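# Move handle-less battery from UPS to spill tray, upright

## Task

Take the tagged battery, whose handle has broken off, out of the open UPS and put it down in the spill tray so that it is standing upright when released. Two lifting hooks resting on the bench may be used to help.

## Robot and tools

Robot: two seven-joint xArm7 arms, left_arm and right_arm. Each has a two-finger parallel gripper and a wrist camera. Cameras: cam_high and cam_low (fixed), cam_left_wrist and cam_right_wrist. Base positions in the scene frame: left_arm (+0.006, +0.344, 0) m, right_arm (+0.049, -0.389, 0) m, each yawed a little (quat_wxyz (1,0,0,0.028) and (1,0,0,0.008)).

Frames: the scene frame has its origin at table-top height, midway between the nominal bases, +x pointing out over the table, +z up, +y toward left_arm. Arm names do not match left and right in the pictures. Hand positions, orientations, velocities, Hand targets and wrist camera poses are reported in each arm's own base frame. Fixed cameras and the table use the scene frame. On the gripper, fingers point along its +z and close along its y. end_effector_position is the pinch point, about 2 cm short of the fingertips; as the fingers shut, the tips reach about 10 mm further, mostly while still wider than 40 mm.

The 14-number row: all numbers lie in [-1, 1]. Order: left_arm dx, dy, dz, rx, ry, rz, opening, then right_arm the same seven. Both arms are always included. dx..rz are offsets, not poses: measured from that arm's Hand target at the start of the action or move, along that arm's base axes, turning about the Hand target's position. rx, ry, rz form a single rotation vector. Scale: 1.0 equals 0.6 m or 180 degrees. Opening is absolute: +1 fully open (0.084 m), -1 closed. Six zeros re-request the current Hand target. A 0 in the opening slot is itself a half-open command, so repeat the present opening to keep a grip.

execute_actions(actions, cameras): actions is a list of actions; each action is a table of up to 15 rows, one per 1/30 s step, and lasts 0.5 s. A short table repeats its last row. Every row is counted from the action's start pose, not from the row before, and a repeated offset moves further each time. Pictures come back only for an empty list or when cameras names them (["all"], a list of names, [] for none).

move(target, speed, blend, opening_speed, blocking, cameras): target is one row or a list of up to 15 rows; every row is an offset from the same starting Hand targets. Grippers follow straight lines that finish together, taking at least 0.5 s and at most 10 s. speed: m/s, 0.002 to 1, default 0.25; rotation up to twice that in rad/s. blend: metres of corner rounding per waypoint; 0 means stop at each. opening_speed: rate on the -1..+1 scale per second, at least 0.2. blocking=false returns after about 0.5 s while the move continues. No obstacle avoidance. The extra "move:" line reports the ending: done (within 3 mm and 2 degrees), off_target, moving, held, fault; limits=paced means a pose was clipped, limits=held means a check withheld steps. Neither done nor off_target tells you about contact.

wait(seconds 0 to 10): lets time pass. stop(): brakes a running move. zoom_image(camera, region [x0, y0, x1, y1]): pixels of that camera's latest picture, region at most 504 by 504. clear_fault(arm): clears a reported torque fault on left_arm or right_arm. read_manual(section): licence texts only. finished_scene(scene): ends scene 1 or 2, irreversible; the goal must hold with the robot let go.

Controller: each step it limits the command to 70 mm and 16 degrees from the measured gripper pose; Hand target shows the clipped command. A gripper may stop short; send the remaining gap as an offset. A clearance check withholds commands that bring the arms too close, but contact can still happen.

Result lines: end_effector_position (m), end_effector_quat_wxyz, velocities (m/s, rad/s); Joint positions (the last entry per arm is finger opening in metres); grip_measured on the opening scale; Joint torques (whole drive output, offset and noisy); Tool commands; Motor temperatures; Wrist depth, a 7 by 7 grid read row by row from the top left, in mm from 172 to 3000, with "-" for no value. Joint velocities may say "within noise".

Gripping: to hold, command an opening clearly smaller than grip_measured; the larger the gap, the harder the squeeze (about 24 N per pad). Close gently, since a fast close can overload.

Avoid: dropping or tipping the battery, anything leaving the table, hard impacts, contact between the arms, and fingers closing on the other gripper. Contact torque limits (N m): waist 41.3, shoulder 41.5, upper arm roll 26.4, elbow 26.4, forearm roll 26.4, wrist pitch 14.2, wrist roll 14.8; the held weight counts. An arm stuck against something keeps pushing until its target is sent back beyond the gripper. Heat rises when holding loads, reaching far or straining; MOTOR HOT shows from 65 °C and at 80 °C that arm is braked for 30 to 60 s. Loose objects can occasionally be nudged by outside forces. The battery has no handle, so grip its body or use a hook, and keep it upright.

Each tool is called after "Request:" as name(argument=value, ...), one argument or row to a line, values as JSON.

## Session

Request:
execute_actions(
  actions=[],
)

Request:
zoom_image(
  camera="cam_high",
  region=[340, 110, 560, 270],
)

Scene clock: 0.00 s.
left_arm: end_effector_position=(+0.4468, +0.2430, +0.3412) grip_measured=+1.00 end_effector_quat_wxyz=(-0.232, +0.951, +0.164, +0.122) | right_arm: end_effector_position=(+0.4088, +0.5779, +0.3009) grip_measured=+1.00 end_effector_quat_wxyz=(-0.143, +0.784, +0.298, +0.525)
Joint positions: left_arm=[0.478 -0.17 -0.13 1.113 0.47 0.991 -0.197 0.084] | right_arm=[1.147 0.327 -0.219 1.384 -1.765 0.258 1.869 0.084]
Joint velocities: within noise
Joint torques (N m): no reading
Motor temperatures (°C): left_arm=[42 34 36 41 38 41 40] | right_arm=[38 38 39 46 35 39 38]
Wrist depth (mm): cam_left_wrist=[1196 1414 1698 1686 1546 1440 462 / 1241 1452 1767 1669 1536 1458 449 / 1307 1546 1745 1634 1503 1402 443 / 1345 1619 1715 1571 1455 455 432 / 1434 1728 1690 1539 1428 449 425 / 1452 1723 1622 1480 1422 444 414 / - 1728 1567 1468 - 438 402] | cam_right_wrist=[1560 1872 2279 2782 - 2935 1914 / 1630 1951 2356 - - - 2002 / 1749 2099 2547 - - - 1315 / 1813 2119 2510 2685 2771 2782 2119 / 1799 614 678 2309 2389 1847 2206 / 528 546 574 615 2044 2008 2165 / - 487 507 517 1804 1842 1951]
Hand target: left_arm +0.4468, +0.2430, +0.3412; -0.232, +0.951, +0.164, +0.122 | right_arm +0.4088, +0.5779, +0.3009; -0.143, +0.784, +0.298, +0.525
Tool commands: left_gripper/opening=+1.0 right_gripper/opening=+1.0
camera_calibration:
cam_left_wrist: T_world_to_cam=[[0.382617, -0.836816, -0.39159, 0.196635], [-0.922296, -0.320926, -0.215353, 0.610593], [0.0545398, 0.44356, -0.894584, 0.310841], [0, 0, 0, 1]] pos_world=[0.470958, 0.222626, 0.486567]
cam_right_wrist: T_world_to_cam=[[0.601165, -0.78688, 0.139359, 0.192412], [-0.33486, -0.406388, -0.850128, 0.678007], [0.725582, 0.464401, -0.507801, -0.280458], [0, 0, 0, 1]] pos_world=[0.314861, 0.557184, 0.407161]

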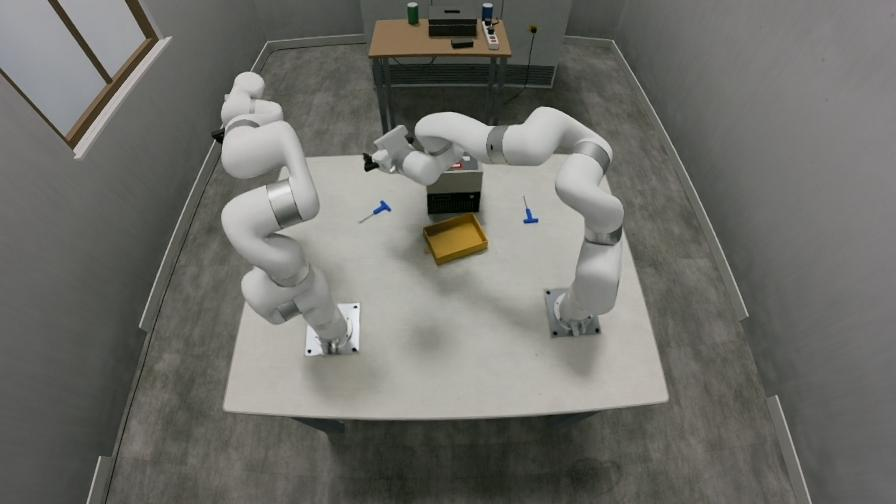

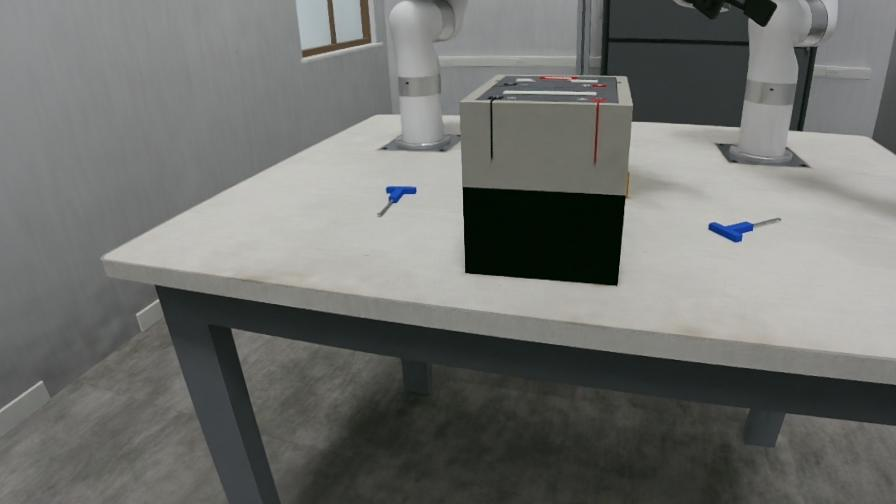

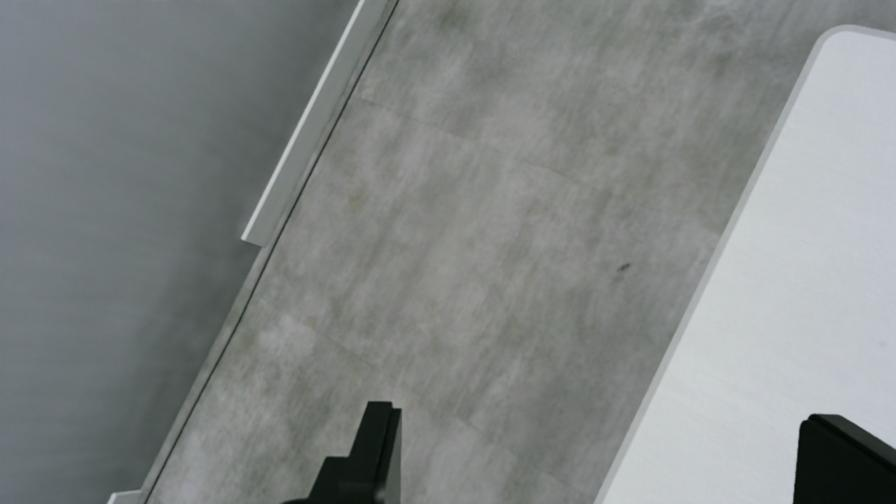

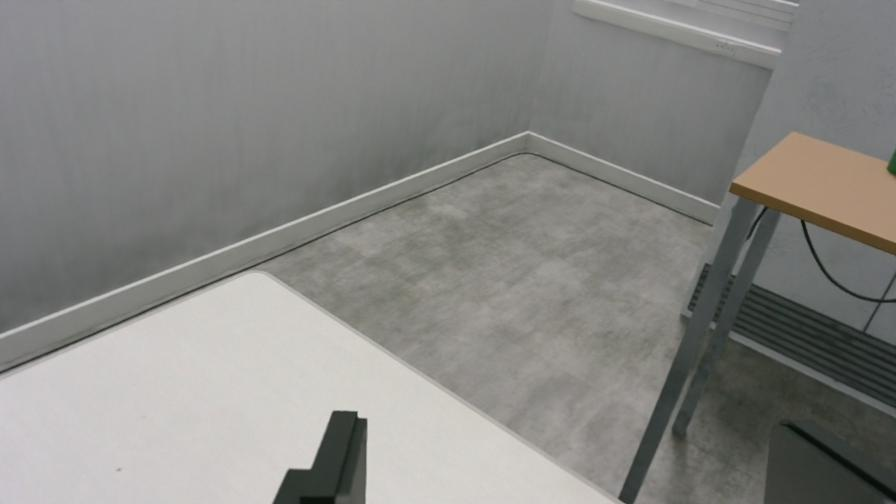

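Scaled by 2.291 from the camera's 896x504 image, which has a finer 1280x720 frame.

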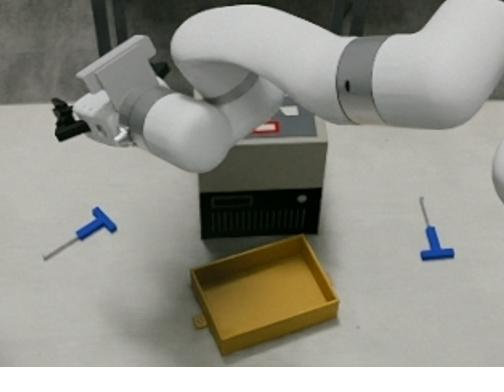

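Request:
move(
  target=[
    [0,0,0.265,0,0,0,1,0,0,0.26,0,0,0,1],
    [0,-0.1,0.265,-0.05,0.026,-0.035,1,-0.1,-0.4,0.26,-0.04,0.15,-0.09,1],
    [-0.083,-0.93,0.265,-0.150,0.079,-0.106,1,-0.259,-0.771,0.082,-0.098,0.3605,-0.2045,0.2],
  ],
  speed=0.4,
  blend=[0.05,0.05,0],
  cameras=["all"],
)

Scene clock: 16.87 s.
left_arm: end_effector_position=(+0.3969, -0.3149, +0.5001) grip_measured=+1.00 end_effector_quat_wxyz=(+0.000, +1.000, +0.000, +0.001) | right_arm: end_effector_position=(+0.2534, +0.1153, +0.3501) grip_measured=+0.19 end_effector_quat_wxyz=(+0.000, +1.000, +0.000, +0.000)
Joint positions: left_arm=[-0.453 0.551 -0.669 2.68 0.411 2.188 -0.797 0.084] | right_arm=[0.988 -0.737 -0.353 0.893 -0.236 1.597 0.715 0.052]
Joint torques (N m): left_arm=[-0.33 -29.77 -1.54 11.28 0.9 -1.16 0.36] | right_arm=[-0.93 -2.98 4.06 19.62 -0.5 -1.32 -0.34]
Wrist depth (mm): cam_left_wrist=[608 609 606 611 412 411 611 / 614 616 614 614 416 415 617 / 622 625 620 619 421 421 626 / 632 628 633 631 425 426 630 / 640 636 640 640 636 639 641 / 648 648 646 646 648 644 649 / - 656 655 655 655 655 658] | cam_right_wrist=[415 413 457 460 464 467 473 / 453 454 462 466 470 473 479 / 457 459 467 473 475 480 486 / 462 464 472 478 483 485 493 / 468 475 480 482 488 492 498 / 477 482 485 491 496 499 503 / 482 - 491 496 502 505 511]
Hand target: left_arm +0.3970, -0.3150, +0.5002; +0.000, +1.000, +0.000, +0.000 | right_arm +0.2534, +0.1153, +0.3501; +0.000, +1.000, +0.000, +0.000
Off the commanded pose: left_arm 0.000 m, 0 deg | right_arm 0.000 m, 0 deg.
move: done; limits=paced
camera_calibration:
cam_left_wrist: T_world_to_cam=[[0.0166603, -0.999847, 0.00536965, -0.293547], [-0.993586, -0.0159547, 0.111948, 0.380392], [-0.111845, -0.00720029, -0.9937, 0.676859], [0, 0, 0, 1]] pos_world=[0.458546, -0.28256, 0.631586]
cam_right_wrist: T_world_to_cam=[[0.0400799, -0.99858, 0.0350828, 0.118089], [-0.99231, -0.035664, 0.118527, 0.264599], [-0.117107, -0.0395635, -0.992331, 0.51336], [0, 0, 0, 1]] pos_world=[0.31795, 0.147669, 0.473918]

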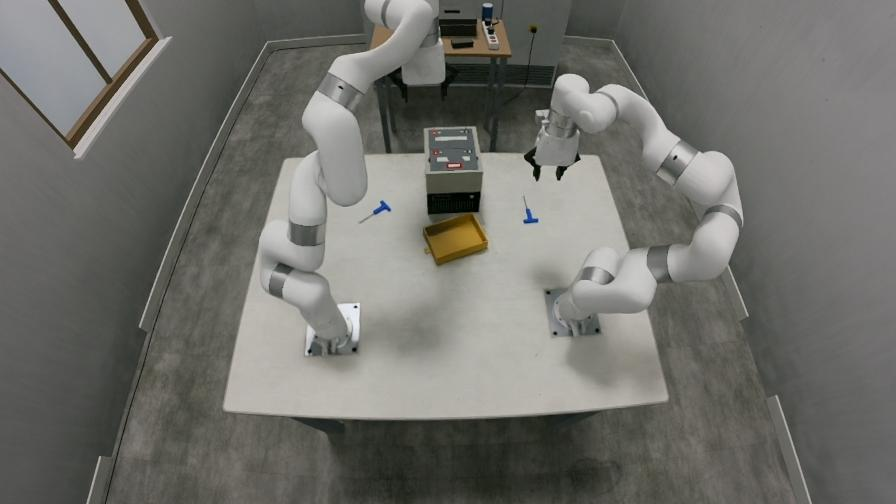

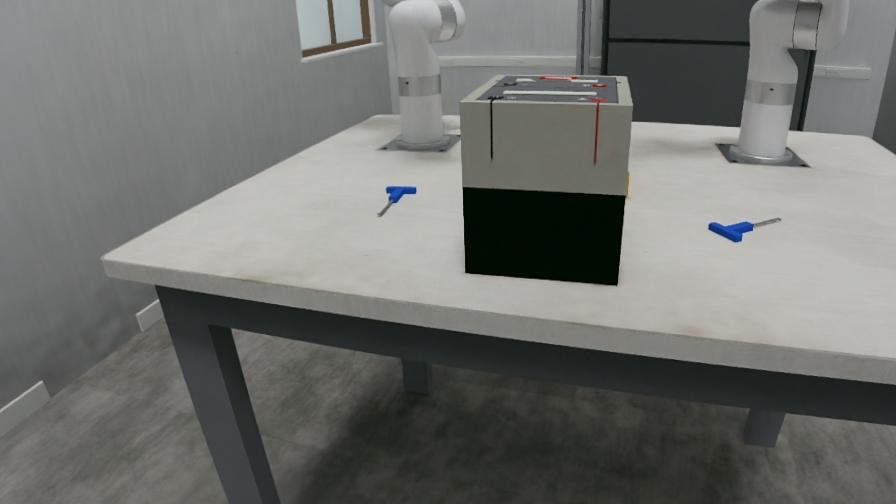

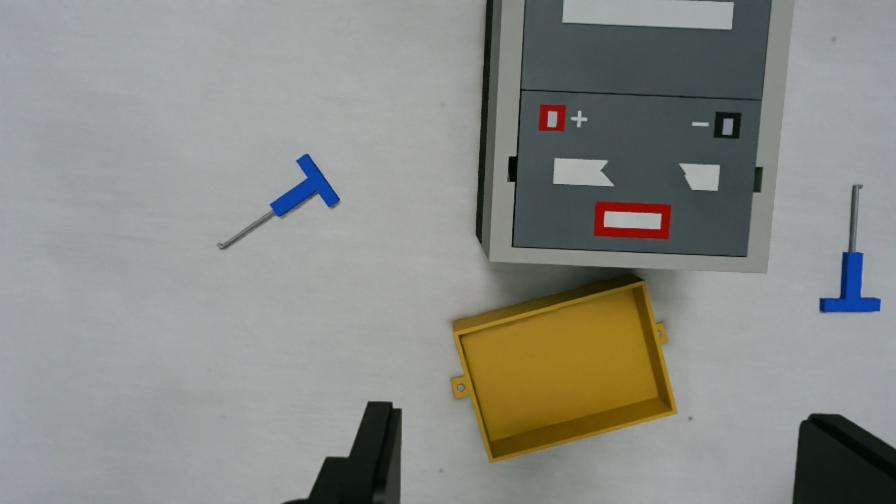

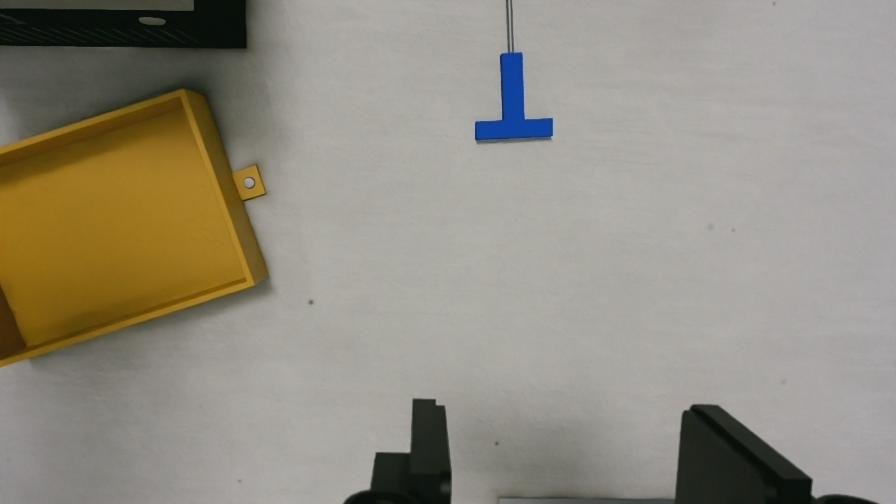

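Request:
zoom_image(
  camera="cam_left_wrist",
  region=[835, 170, 885, 220],
)

Request:
zoom_image(
  camera="cam_left_wrist",
  region=[205, 220, 255, 270],
)

Request:
zoom_image(
  camera="cam_left_wrist",
  region=[440, 90, 800, 290],
)

Scaled by 10.080 from the camera's 896x504 image, which has a finer 1280x720 frame.

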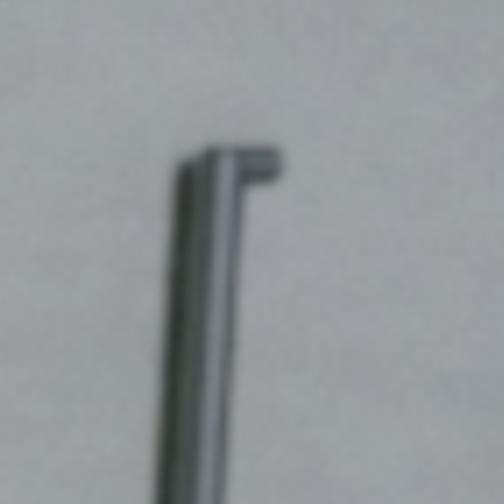

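Scaled by 10.080 from the camera's 896x504 image, which has a finer 1280x720 frame.

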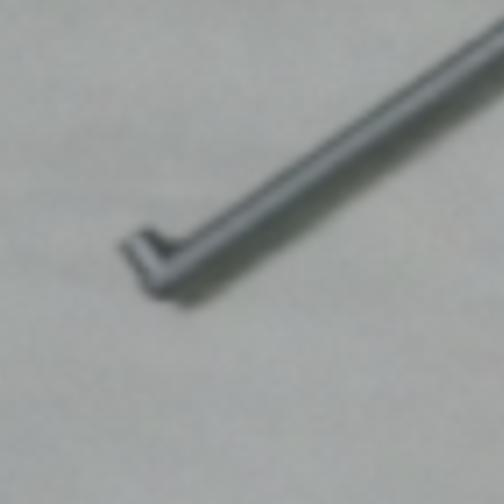

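Scaled by 1.400 from the camera's 896x504 image, which has a finer 1280x720 frame.

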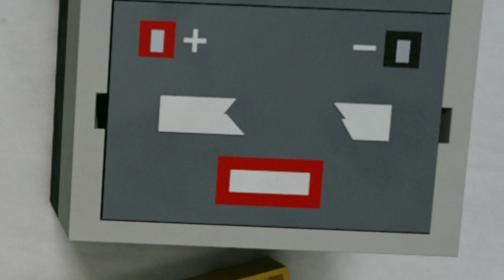

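Request:
move(
  target=[
    [0.062,0.29,-0.5,0,0,-0.3,0.2,0.201,-0.0405,-0.35,0,0,0.5,0.2],
    [0.062,0.29,-0.667,0,0,-0.3,0.2,0.201,-0.0405,-0.4,0,0,-0.9756,0.2],
  ],
  speed=0.45,
  blend=[0.02,0],
  cameras=["cam_left_wrist","cam_right_wrist"],
)

Scene clock: 48.23 s.
left_arm: end_effector_position=(+0.4342, -0.1410, +0.1000) grip_measured=+0.19 end_effector_quat_wxyz=(+0.000, +0.891, -0.454, +0.000) | right_arm: end_effector_position=(+0.3740, +0.0910, +0.1101) grip_measured=+0.19 end_effector_quat_wxyz=(+0.000, -0.038, +0.999, +0.000)
Joint positions: left_arm=[0.31 0.165 -0.631 0.881 0.142 0.752 0.524 0.052] | right_arm=[1.696 -0.674 -1.408 0.69 -0.818 1.003 -2.365 0.052]
Joint torques (N m): left_arm=[-0.94 -20.19 -1.16 15.28 0.76 -1.66 -0.17] | right_arm=[0.46 4.4 9.21 14.86 -0.26 -1.23 -0.33]
Wrist depth (mm): cam_left_wrist=[223 223 223 222 222 222 221 / 225 225 224 224 224 224 224 / 229 228 228 228 228 227 227 / 231 231 230 231 229 230 229 / 234 234 234 233 231 233 233 / 237 237 237 237 235 236 235 / 240 240 - 239 239 238 238] | cam_right_wrist=[225 227 228 228 230 231 233 / 227 228 230 231 233 234 235 / 230 231 233 234 236 237 238 / 233 234 235 236 238 240 241 / 236 237 238 239 240 242 244 / 239 240 241 241 244 245 247 / 241 242 - 244 246 248 250]
Hand target: left_arm +0.4342, -0.1410, +0.1000; +0.000, +0.891, -0.454, +0.000 | right_arm +0.3740, +0.0910, +0.1101; -0.001, -0.039, +0.999, +0.000
Off the commanded pose: left_arm 0.000 m, 0 deg | right_arm 0.000 m, 0 deg.
move: done
camera_calibration:
cam_left_wrist: T_world_to_cam=[[-0.79909, -0.601193, 0.00473205, 0.292316], [-0.59695, 0.794336, 0.112609, 0.406989], [-0.0714583, 0.0871596, -0.993628, 0.280387], [0, 0, 0, 1]] pos_world=[0.496574, -0.171986, 0.231387]
cam_right_wrist: T_world_to_cam=[[-0.116371, 0.992586, 0.035095, -0.0254361], [0.986671, 0.111487, 0.118541, -0.341719], [0.113749, 0.0484219, -0.992329, 0.194006], [0, 0, 0, 1]] pos_world=[0.312136, 0.0539504, 0.233918]
Images, in order (width x height): cam_left_wrist 896x504, cam_right_wrist 896x504.

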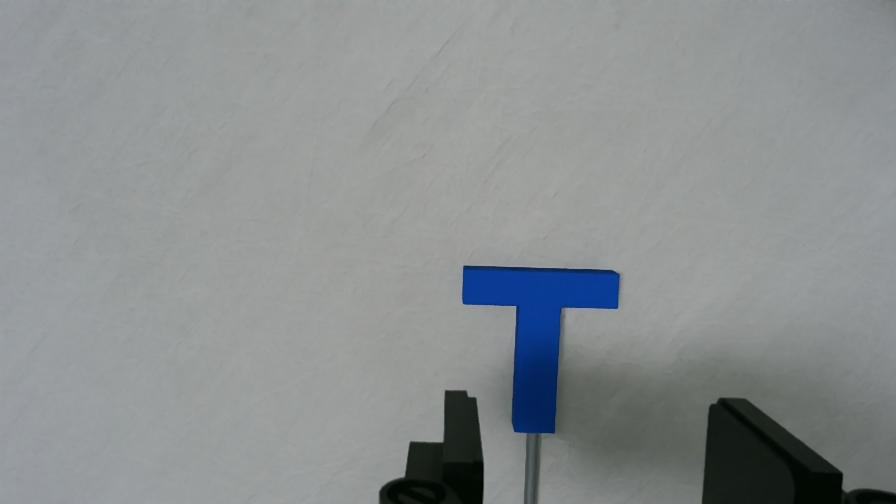

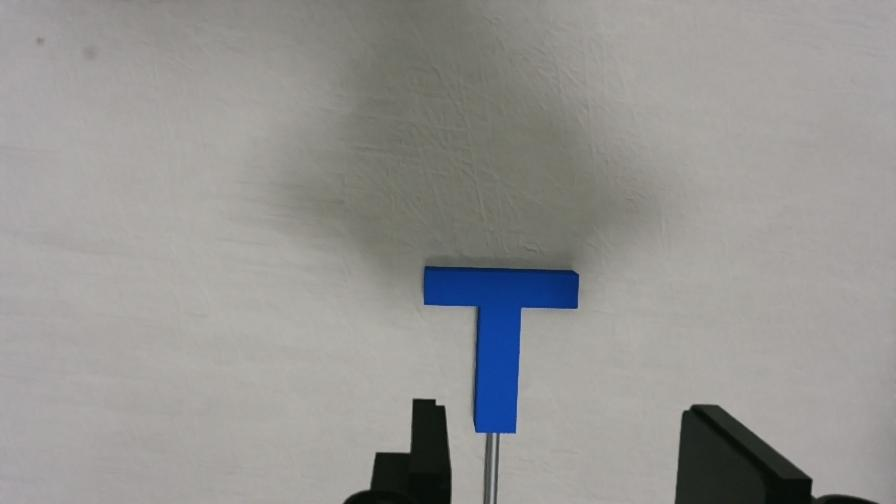

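Request:
move(
  target=[
    [-0.002,0.008,-0.13,0,0,0,0.2,0.0035,-0.0045,-0.1468,0,0,0,0.2],
    [-0.002,0.008,-0.13,0,0,0,-1,0.0035,-0.0045,-0.1468,0,0,0,-1],
    [-0.002,0.008,0,0,0,0,-1,0.0035,-0.0045,0,0,0,0,-1],
  ],
  speed=[0.12,0.1,0.15],
)

Request:
move(
  target=[
    [-0.2547,-0.106,0.383,-0.1042,-0.2045,0.2873,-1,0.1362,0.18,0.3417,0.3692,0.4047,-0.3988,-1],
    [-0.2363,-0.548,0.3767,-0.1042,-0.2045,0.2873,-1,0.1362,0.2828,0.3417,0.3692,0.4047,-0.3988,-1],
  ],
  speed=[0.4,0.25],
  blend=[0.03,0],
  cameras=["all"],
)

Request:
zoom_image(
  camera="cam_left_wrist",
  region=[500, 100, 620, 220],
)

Scene clock: 76.17 s.
left_arm: end_effector_position=(+0.4330, -0.1362, +0.1000) grip_measured=-0.69 end_effector_quat_wxyz=(+0.000, +0.891, -0.454, +0.000) | right_arm: end_effector_position=(+0.3761, +0.0884, +0.1101) grip_measured=-0.69 end_effector_quat_wxyz=(-0.001, -0.039, +0.999, +0.000)
Joint positions: left_arm=[0.321 0.156 -0.632 0.871 0.135 0.749 0.538 0.014] | right_arm=[1.688 -0.653 -1.412 0.693 -0.8 0.989 -2.387 0.014]
Joint torques (N m): left_arm=[0.15 -23.39 -1.96 16.33 -0.89 -1.14 0.35] | right_arm=[-1.86 4.09 10.12 14.34 0.93 -1.21 -0.38]
Wrist depth (mm): cam_left_wrist=[223 223 222 222 221 221 221 / 225 225 224 224 224 224 224 / 228 228 228 228 227 227 227 / 231 231 230 230 230 230 230 / 234 234 234 - 231 232 233 / 237 237 236 236 - 236 235 / 240 239 239 - - 238 238] | cam_right_wrist=[225 226 228 229 230 231 232 / 227 228 230 232 232 234 235 / 230 231 233 234 236 237 238 / 233 234 236 237 238 240 240 / 235 237 238 238 239 242 243 / 239 240 240 - - 246 246 / 241 243 243 - - 248 249]
Hand target: left_arm +0.4330, -0.1362, +0.1000; +0.000, +0.891, -0.454, +0.000 | right_arm +0.3761, +0.0883, +0.1101; -0.001, -0.039, +0.999, +0.000
Off the commanded pose: left_arm 0.000 m, 0 deg | right_arm 0.000 m, 0 deg.
move: done

Scene clock: 80.60 s.
left_arm: end_effector_position=(+0.2912, -0.4650, +0.3260) grip_measured=-0.69 end_effector_quat_wxyz=(+0.000, +0.940, +0.000, +0.341) | right_arm: end_effector_position=(+0.4578, +0.2580, +0.3151) grip_measured=-0.69 end_effector_quat_wxyz=(+0.504, -0.496, -0.504, -0.497)
Joint positions: left_arm=[0.581 -0.927 -1.368 1.234 -0.448 0.972 -0.752 0.014] | right_arm=[1.911 -1.215 -1.51 0.902 0.567 0.616 -1.873 0.014]
Joint torques (N m): left_arm=[0.57 18.57 11.14 12.31 1.32 -1.53 -0.19] | right_arm=[0.34 11.85 17.19 8.03 0.63 0.19 -0.4]
Wrist depth (mm): cam_left_wrist=[2062 2080 389 391 233 224 205 / 641 628 361 363 372 - 211 / 584 343 337 337 580 597 596 / 550 308 308 311 546 557 560 / 516 340 338 - 533 522 524 / 479 481 410 - - 488 486 / 457 456 - - - 461 464] | cam_right_wrist=[2050 2008 2020 2062 2026 2044 2044 / 2080 2050 2093 2068 2032 2050 2044 / 2119 2074 2080 2099 2093 2056 2080 / 2099 2093 2106 2138 2138 2125 2112 / 2192 2125 2106 2112 2099 2158 2112 / 2172 2165 - 2206 2206 2199 2151 / 836 904 - - - 2206 2228]
Hand target: left_arm +0.2912, -0.4650, +0.3260; +0.000, +0.940, +0.000, +0.341 | right_arm +0.4578, +0.2580, +0.3151; +0.504, -0.495, -0.504, -0.497
Off the commanded pose: left_arm 0.000 m, 0 deg | right_arm 0.000 m, 0 deg.
move: done
camera_calibration:
cam_left_wrist: T_world_to_cam=[[0.00938225, -0.999855, 0.0142094, -0.441613], [-0.834922, -0.0156529, -0.550146, 0.462247], [0.550288, -0.00670211, -0.834948, 0.246549], [0, 0, 0, 1]] pos_world=[0.25441, -0.432661, 0.466434]
cam_right_wrist: T_world_to_cam=[[0.998967, -0.0188339, 0.041348, -0.440228], [0.0388391, -0.118264, -0.992222, 0.375903], [0.0235774, 0.992804, -0.117411, -0.0982283], [0, 0, 0, 1]] pos_world=[0.42749, 0.133686, 0.379649]

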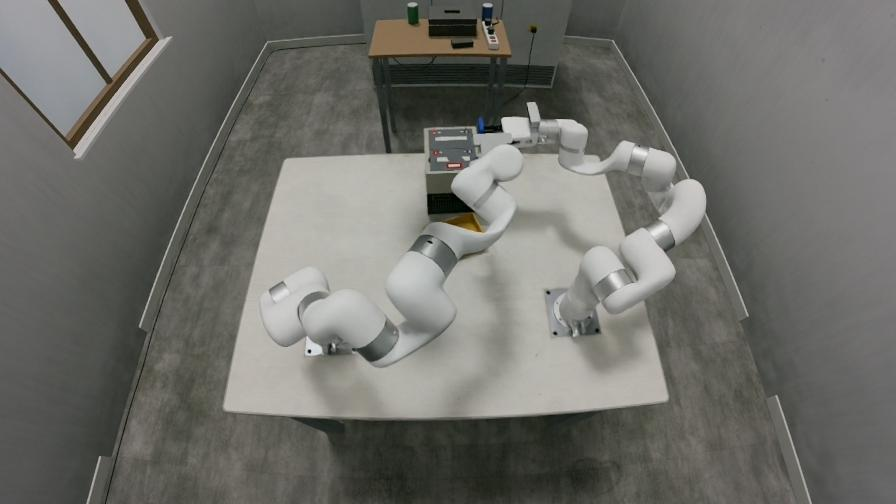

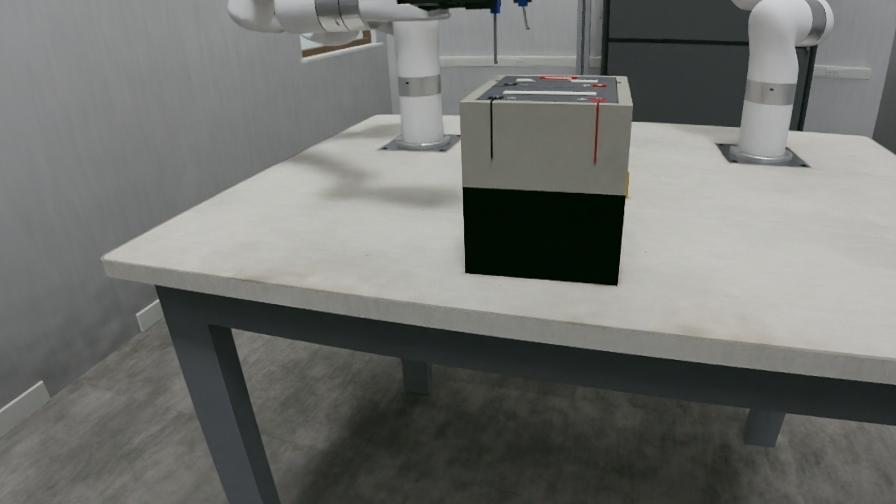

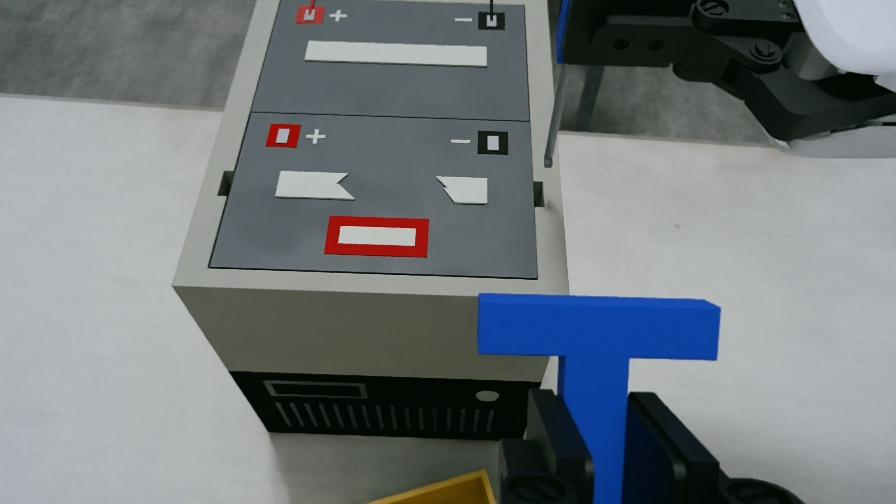

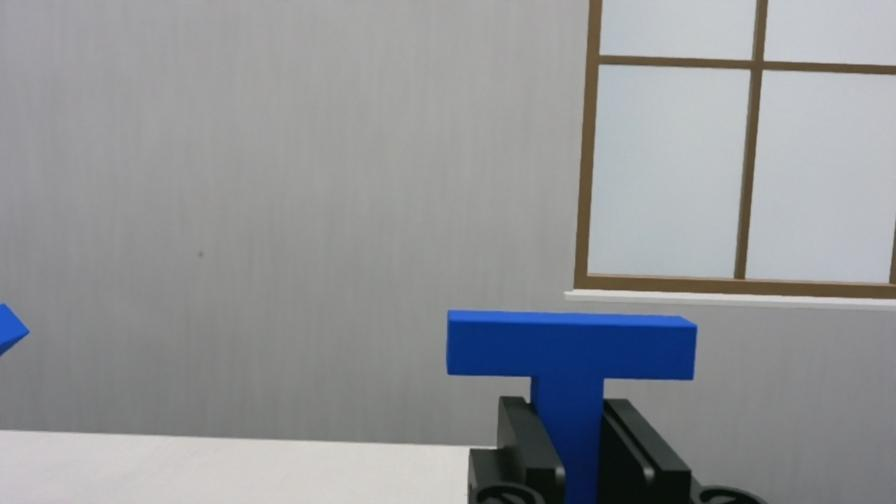

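Scaled by 4.200 from the camera's 896x504 image, which has a finer 1280x720 frame.

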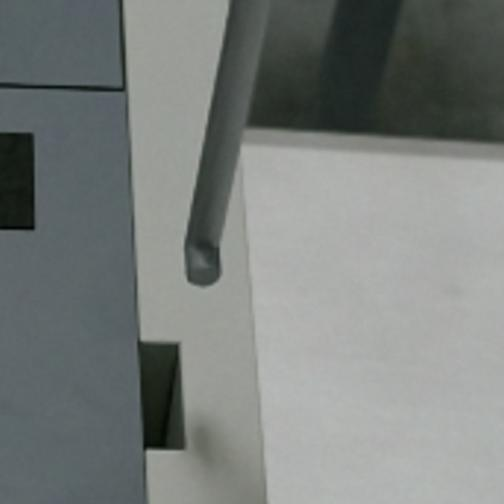

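Request:
move(
  target=[0,0,0,0,0,0,-1,0,0.0025,-0.027,0,0,0,-1],
  speed=0.1,
  cameras=["cam_left_wrist"],
)

Request:
zoom_image(
  camera="cam_left_wrist",
  region=[520, 160, 570, 220],
)

Scene clock: 90.17 s.
left_arm: end_effector_position=(+0.2912, -0.4650, +0.3260) grip_measured=-0.69 end_effector_quat_wxyz=(+0.000, +0.940, +0.000, +0.341) | right_arm: end_effector_position=(+0.4578, +0.2595, +0.2989) grip_measured=-0.69 end_effector_quat_wxyz=(+0.504, -0.495, -0.504, -0.497)
Joint positions: left_arm=[0.582 -0.927 -1.368 1.234 -0.448 0.972 -0.752 0.014] | right_arm=[1.924 -1.234 -1.541 0.896 0.559 0.607 -1.903 0.014]
Joint torques (N m): left_arm=[0.5 17.25 11.41 12.45 1.43 -1.53 -0.18] | right_arm=[0.46 12.08 16.55 6.55 -0.81 0.27 -0.29]
Wrist depth (mm): cam_left_wrist=[2062 2080 390 391 237 237 224 / 643 627 362 362 355 234 216 / 588 344 336 338 582 584 583 / 550 308 309 310 546 557 558 / 518 340 339 - 532 523 527 / 480 481 410 - - 488 487 / 456 455 - - - 460 462] | cam_right_wrist=[2032 2050 2038 2056 2026 2026 2050 / 2044 2050 2062 2062 2050 2080 2087 / 2044 2074 2074 2074 2112 2056 2087 / 2112 2093 2145 2080 2125 2132 2099 / 2145 2099 2145 2132 2125 2145 2145 / 2192 2178 - 2165 2185 2138 2158 / 800 869 - - - 2228 2172]
Hand target: left_arm +0.2912, -0.4650, +0.3260; +0.000, +0.940, +0.000, +0.341 | right_arm +0.4578, +0.2595, +0.2989; +0.504, -0.495, -0.504, -0.497
Off the commanded pose: left_arm 0.000 m, 0 deg | right_arm 0.000 m, 0 deg.
move: done
camera_calibration:
cam_left_wrist: T_world_to_cam=[[0.00938225, -0.999855, 0.0142094, -0.441713], [-0.834922, -0.0156529, -0.550146, 0.462245], [0.550288, -0.00670211, -0.834948, 0.246548], [0, 0, 0, 1]] pos_world=[0.25441, -0.432761, 0.466434]
Images, in order (width x height): cam_left_wrist 896x504.

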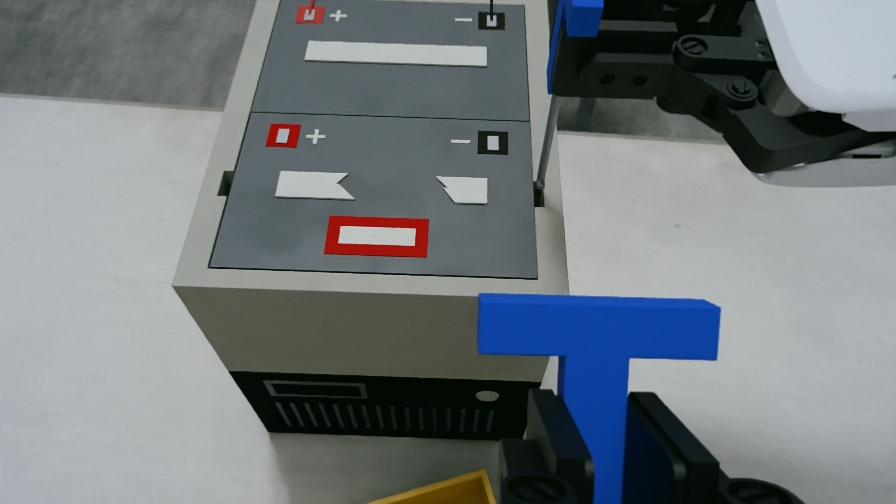

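Scaled by 8.400 from the camera's 896x504 image, which has a finer 1280x720 frame.

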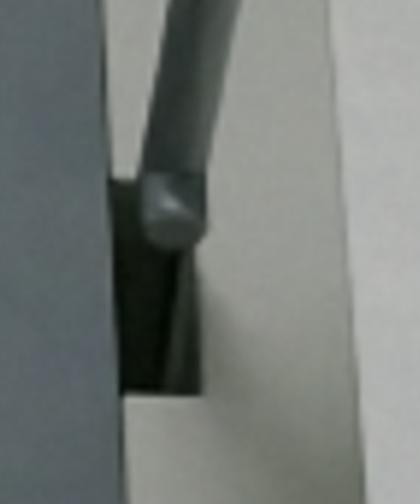

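Request:
move(
  target=[0,0,0,0,0,0,-1,0,0,-0.0133,0,0,0,-1],
  speed=0.05,
  cameras=["cam_left_wrist"],
)

Request:
zoom_image(
  camera="cam_left_wrist",
  region=[520, 160, 570, 220],
)

Scene clock: 94.77 s.
left_arm: end_effector_position=(+0.2912, -0.4650, +0.3260) grip_measured=-0.69 end_effector_quat_wxyz=(+0.000, +0.940, +0.000, +0.341) | right_arm: end_effector_position=(+0.4578, +0.2595, +0.2910) grip_measured=-0.69 end_effector_quat_wxyz=(+0.504, -0.495, -0.504, -0.497)
Joint positions: left_arm=[0.582 -0.927 -1.368 1.234 -0.448 0.972 -0.752 0.014] | right_arm=[1.928 -1.243 -1.557 0.894 0.554 0.604 -1.917 0.014]
Joint torques (N m): left_arm=[0.47 17.06 11.46 12.32 1.35 -1.5 -0.18] | right_arm=[0.53 12.35 16.61 6.3 -0.94 0.28 -0.57]
Wrist depth (mm): cam_left_wrist=[2050 2099 391 391 243 254 233 / 642 626 362 362 254 243 222 / 585 343 336 337 582 579 244 / 551 309 308 311 544 556 560 / 516 339 338 - 535 524 526 / 480 478 411 - - 486 486 / 455 458 - - - 463 462] | cam_right_wrist=[2020 2020 2020 2020 2020 2044 2050 / 2044 2008 2074 2062 2050 2093 2062 / 2112 2080 2074 2080 2074 2068 2050 / 2145 2119 2099 2112 2132 2112 2112 / 2145 2132 2119 2119 2093 2145 2125 / 2151 2145 - 2165 2158 2158 2158 / 779 848 - - - 2145 2199]
Hand target: left_arm +0.2912, -0.4650, +0.3260; +0.000, +0.940, +0.000, +0.341 | right_arm +0.4578, +0.2595, +0.2909; +0.504, -0.495, -0.504, -0.497
Off the commanded pose: left_arm 0.000 m, 0 deg | right_arm 0.000 m, 0 deg.
move: done
camera_calibration:
cam_left_wrist: T_world_to_cam=[[0.00938225, -0.999855, 0.0142094, -0.441713], [-0.834922, -0.0156529, -0.550146, 0.462245], [0.550288, -0.00670211, -0.834948, 0.246548], [0, 0, 0, 1]] pos_world=[0.25441, -0.432761, 0.466434]
Images, in order (width x height): cam_left_wrist 896x504.

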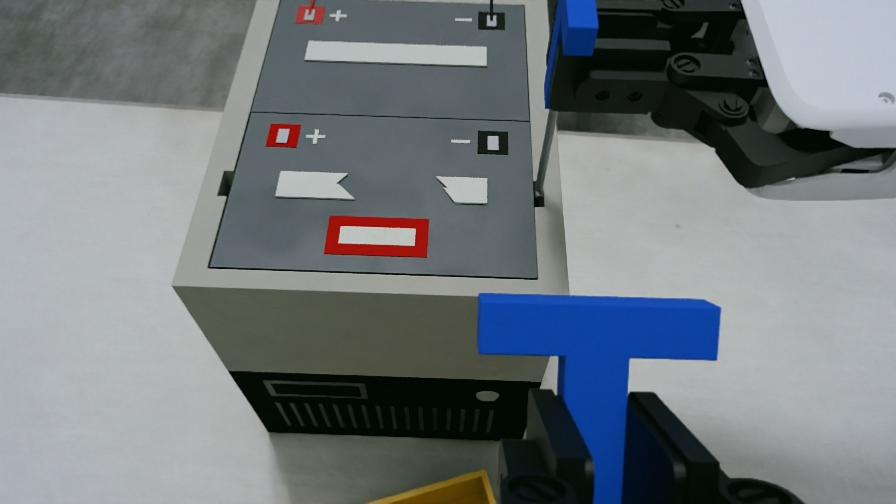

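Scaled by 8.400 from the camera's 896x504 image, which has a finer 1280x720 frame.

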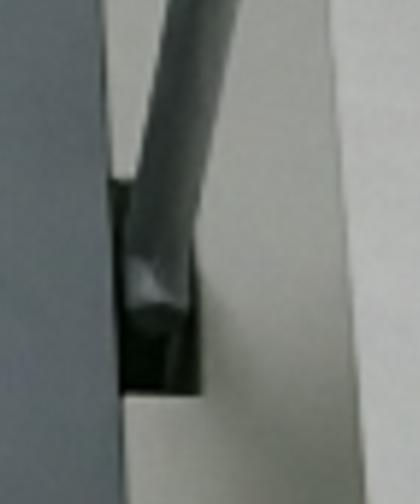

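Request:
move(
  target=[0,0,0,0,0,0,-1,0,-0.0003,-0.011,0,0,0,-1],
  speed=0.05,
  cameras=["cam_left_wrist"],
)

Request:
zoom_image(
  camera="cam_left_wrist",
  region=[520, 160, 570, 220],
)

Scene clock: 98.63 s.
left_arm: end_effector_position=(+0.2912, -0.4650, +0.3260) grip_measured=-0.69 end_effector_quat_wxyz=(+0.000, +0.940, +0.000, +0.341) | right_arm: end_effector_position=(+0.4578, +0.2593, +0.2844) grip_measured=-0.69 end_effector_quat_wxyz=(+0.504, -0.495, -0.504, -0.497)
Joint positions: left_arm=[0.582 -0.927 -1.368 1.234 -0.448 0.972 -0.752 0.014] | right_arm=[1.931 -1.251 -1.57 0.893 0.55 0.603 -1.928 0.014]
Joint torques (N m): left_arm=[0.28 17.38 11.45 12.32 1.24 -1.43 -0.2] | right_arm=[0.26 12.19 16.56 5.99 -0.8 0.33 -0.45]
Wrist depth (mm): cam_left_wrist=[2080 2068 390 390 246 264 242 / 643 627 361 363 255 245 228 / 586 343 336 338 579 241 243 / 548 308 309 310 545 556 557 / 516 341 337 - 533 522 526 / 478 481 411 - - 487 488 / 456 456 - - - 462 463] | cam_right_wrist=[2032 2044 1991 2062 2038 2032 2056 / 2050 2056 2068 2074 2080 2056 2050 / 2119 2074 2050 2080 2074 2080 2093 / 2087 2112 2099 2087 2151 2074 2087 / 2172 2125 2145 2125 2125 2138 2132 / 2138 2125 - 2165 2172 2138 2172 / 769 834 - - - 2192 2199]
Hand target: left_arm +0.2912, -0.4650, +0.3260; +0.000, +0.940, +0.000, +0.341 | right_arm +0.4578, +0.2593, +0.2843; +0.504, -0.495, -0.504, -0.497
Off the commanded pose: left_arm 0.000 m, 0 deg | right_arm 0.000 m, 0 deg.
move: done
camera_calibration:
cam_left_wrist: T_world_to_cam=[[0.00938225, -0.999855, 0.0142094, -0.441713], [-0.834922, -0.0156529, -0.550146, 0.462245], [0.550288, -0.00670211, -0.834948, 0.246548], [0, 0, 0, 1]] pos_world=[0.25441, -0.432761, 0.466434]
Images, in order (width x height): cam_left_wrist 896x504.

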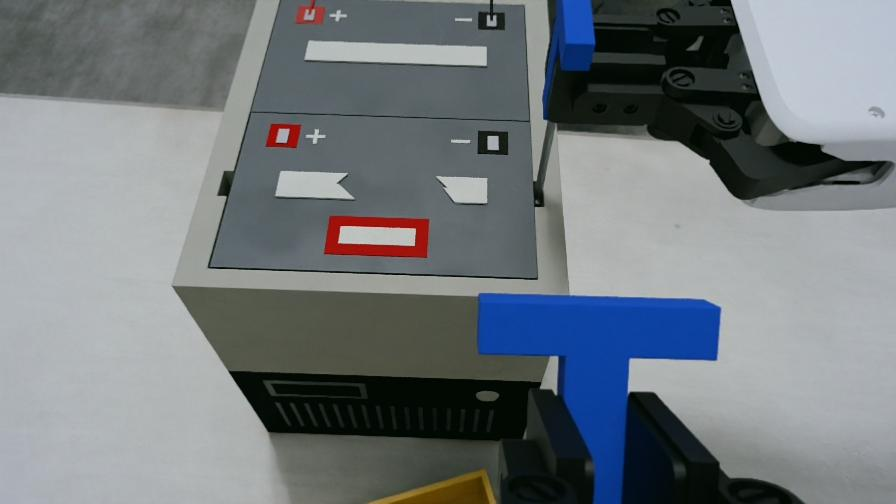

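Scaled by 8.400 from the camera's 896x504 image, which has a finer 1280x720 frame.

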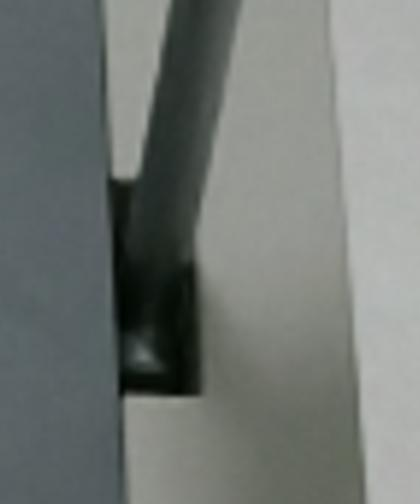

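Request:
move(
  target=[0,0,0,0,0,0,-1,0,0,-0.038,0,0,0,-1],
  speed=0.05,
)

Request:
move(
  target=[0,0,0,0,0,0,-1,0,0,-0.006,0,0,0,-1],
  speed=0.04,
)

Scene clock: 105.57 s.
left_arm: end_effector_position=(+0.2912, -0.4650, +0.3260) grip_measured=-0.69 end_effector_quat_wxyz=(+0.000, +0.940, +0.000, +0.341) | right_arm: end_effector_position=(+0.4578, +0.2593, +0.2616) grip_measured=-0.69 end_effector_quat_wxyz=(+0.504, -0.495, -0.504, -0.497)
Joint positions: left_arm=[0.582 -0.927 -1.368 1.234 -0.448 0.972 -0.752 0.014] | right_arm=[1.945 -1.278 -1.617 0.89 0.535 0.598 -1.967 0.014]
Joint torques (N m): left_arm=[0.38 17.09 11.44 12.3 1.19 -1.43 -0.2] | right_arm=[0.45 12.86 16.6 5.91 -0.81 0.38 -0.34]
Wrist depth (mm): cam_left_wrist=[2087 2099 391 391 280 286 276 / 640 627 361 363 270 266 256 / 586 343 336 338 332 259 246 / 547 308 308 310 542 545 547 / 517 340 338 - 532 526 528 / 480 481 411 - - 485 487 / 457 456 - - - 461 461] | cam_right_wrist=[2038 2032 2014 2026 2038 2032 2032 / 2050 2056 2050 2087 2056 2056 2056 / 2056 2106 2125 2056 2106 2062 2093 / 2106 2145 2106 2087 2119 2112 2099 / 2145 2138 2138 2125 2138 2138 2119 / 906 926 - 2206 2151 2206 2165 / 721 783 - - - 282 309]
Hand target: left_arm +0.2912, -0.4650, +0.3260; +0.000, +0.940, +0.000, +0.341 | right_arm +0.4578, +0.2593, +0.2615; +0.504, -0.495, -0.504, -0.497
Off the commanded pose: left_arm 0.000 m, 0 deg | right_arm 0.000 m, 0 deg.
move: done

Scene clock: 106.27 s.
left_arm: end_effector_position=(+0.2912, -0.4650, +0.3260) grip_measured=-0.69 end_effector_quat_wxyz=(+0.000, +0.940, +0.000, +0.341) | right_arm: end_effector_position=(+0.4578, +0.2593, +0.2580) grip_measured=-0.69 end_effector_quat_wxyz=(+0.504, -0.495, -0.504, -0.497)
Joint positions: left_arm=[0.582 -0.927 -1.368 1.234 -0.448 0.972 -0.752 0.014] | right_arm=[1.947 -1.282 -1.624 0.89 0.533 0.597 -1.973 0.014]
Joint torques (N m): left_arm=[0.32 17.35 11.35 12.22 1.22 -1.54 -0.19] | right_arm=[0.3 12.79 16.79 5.7 -0.88 0.45 -0.6]
Wrist depth (mm): cam_left_wrist=[2032 2038 390 392 403 289 282 / 640 627 361 363 274 271 261 / 585 344 336 337 331 265 250 / 547 308 309 310 547 546 547 / 514 340 338 - 534 523 527 / 481 480 411 - - 487 488 / 455 457 - - - 462 463] | cam_right_wrist=[2014 2074 2032 2050 2062 2044 2002 / 2056 2068 2032 2074 2062 2056 2044 / 2087 2125 2068 2119 2074 2093 2119 / 2138 2132 2087 2093 2125 2062 2112 / 2132 2151 2119 2119 2080 2172 2099 / 906 918 - 2172 2145 2165 2132 / 712 775 - - - 274 299]
Hand target: left_arm +0.2912, -0.4650, +0.3260; +0.000, +0.940, +0.000, +0.341 | right_arm +0.4578, +0.2593, +0.2579; +0.504, -0.495, -0.504, -0.497
Off the commanded pose: left_arm 0.000 m, 0 deg | right_arm 0.000 m, 0 deg.
move: done


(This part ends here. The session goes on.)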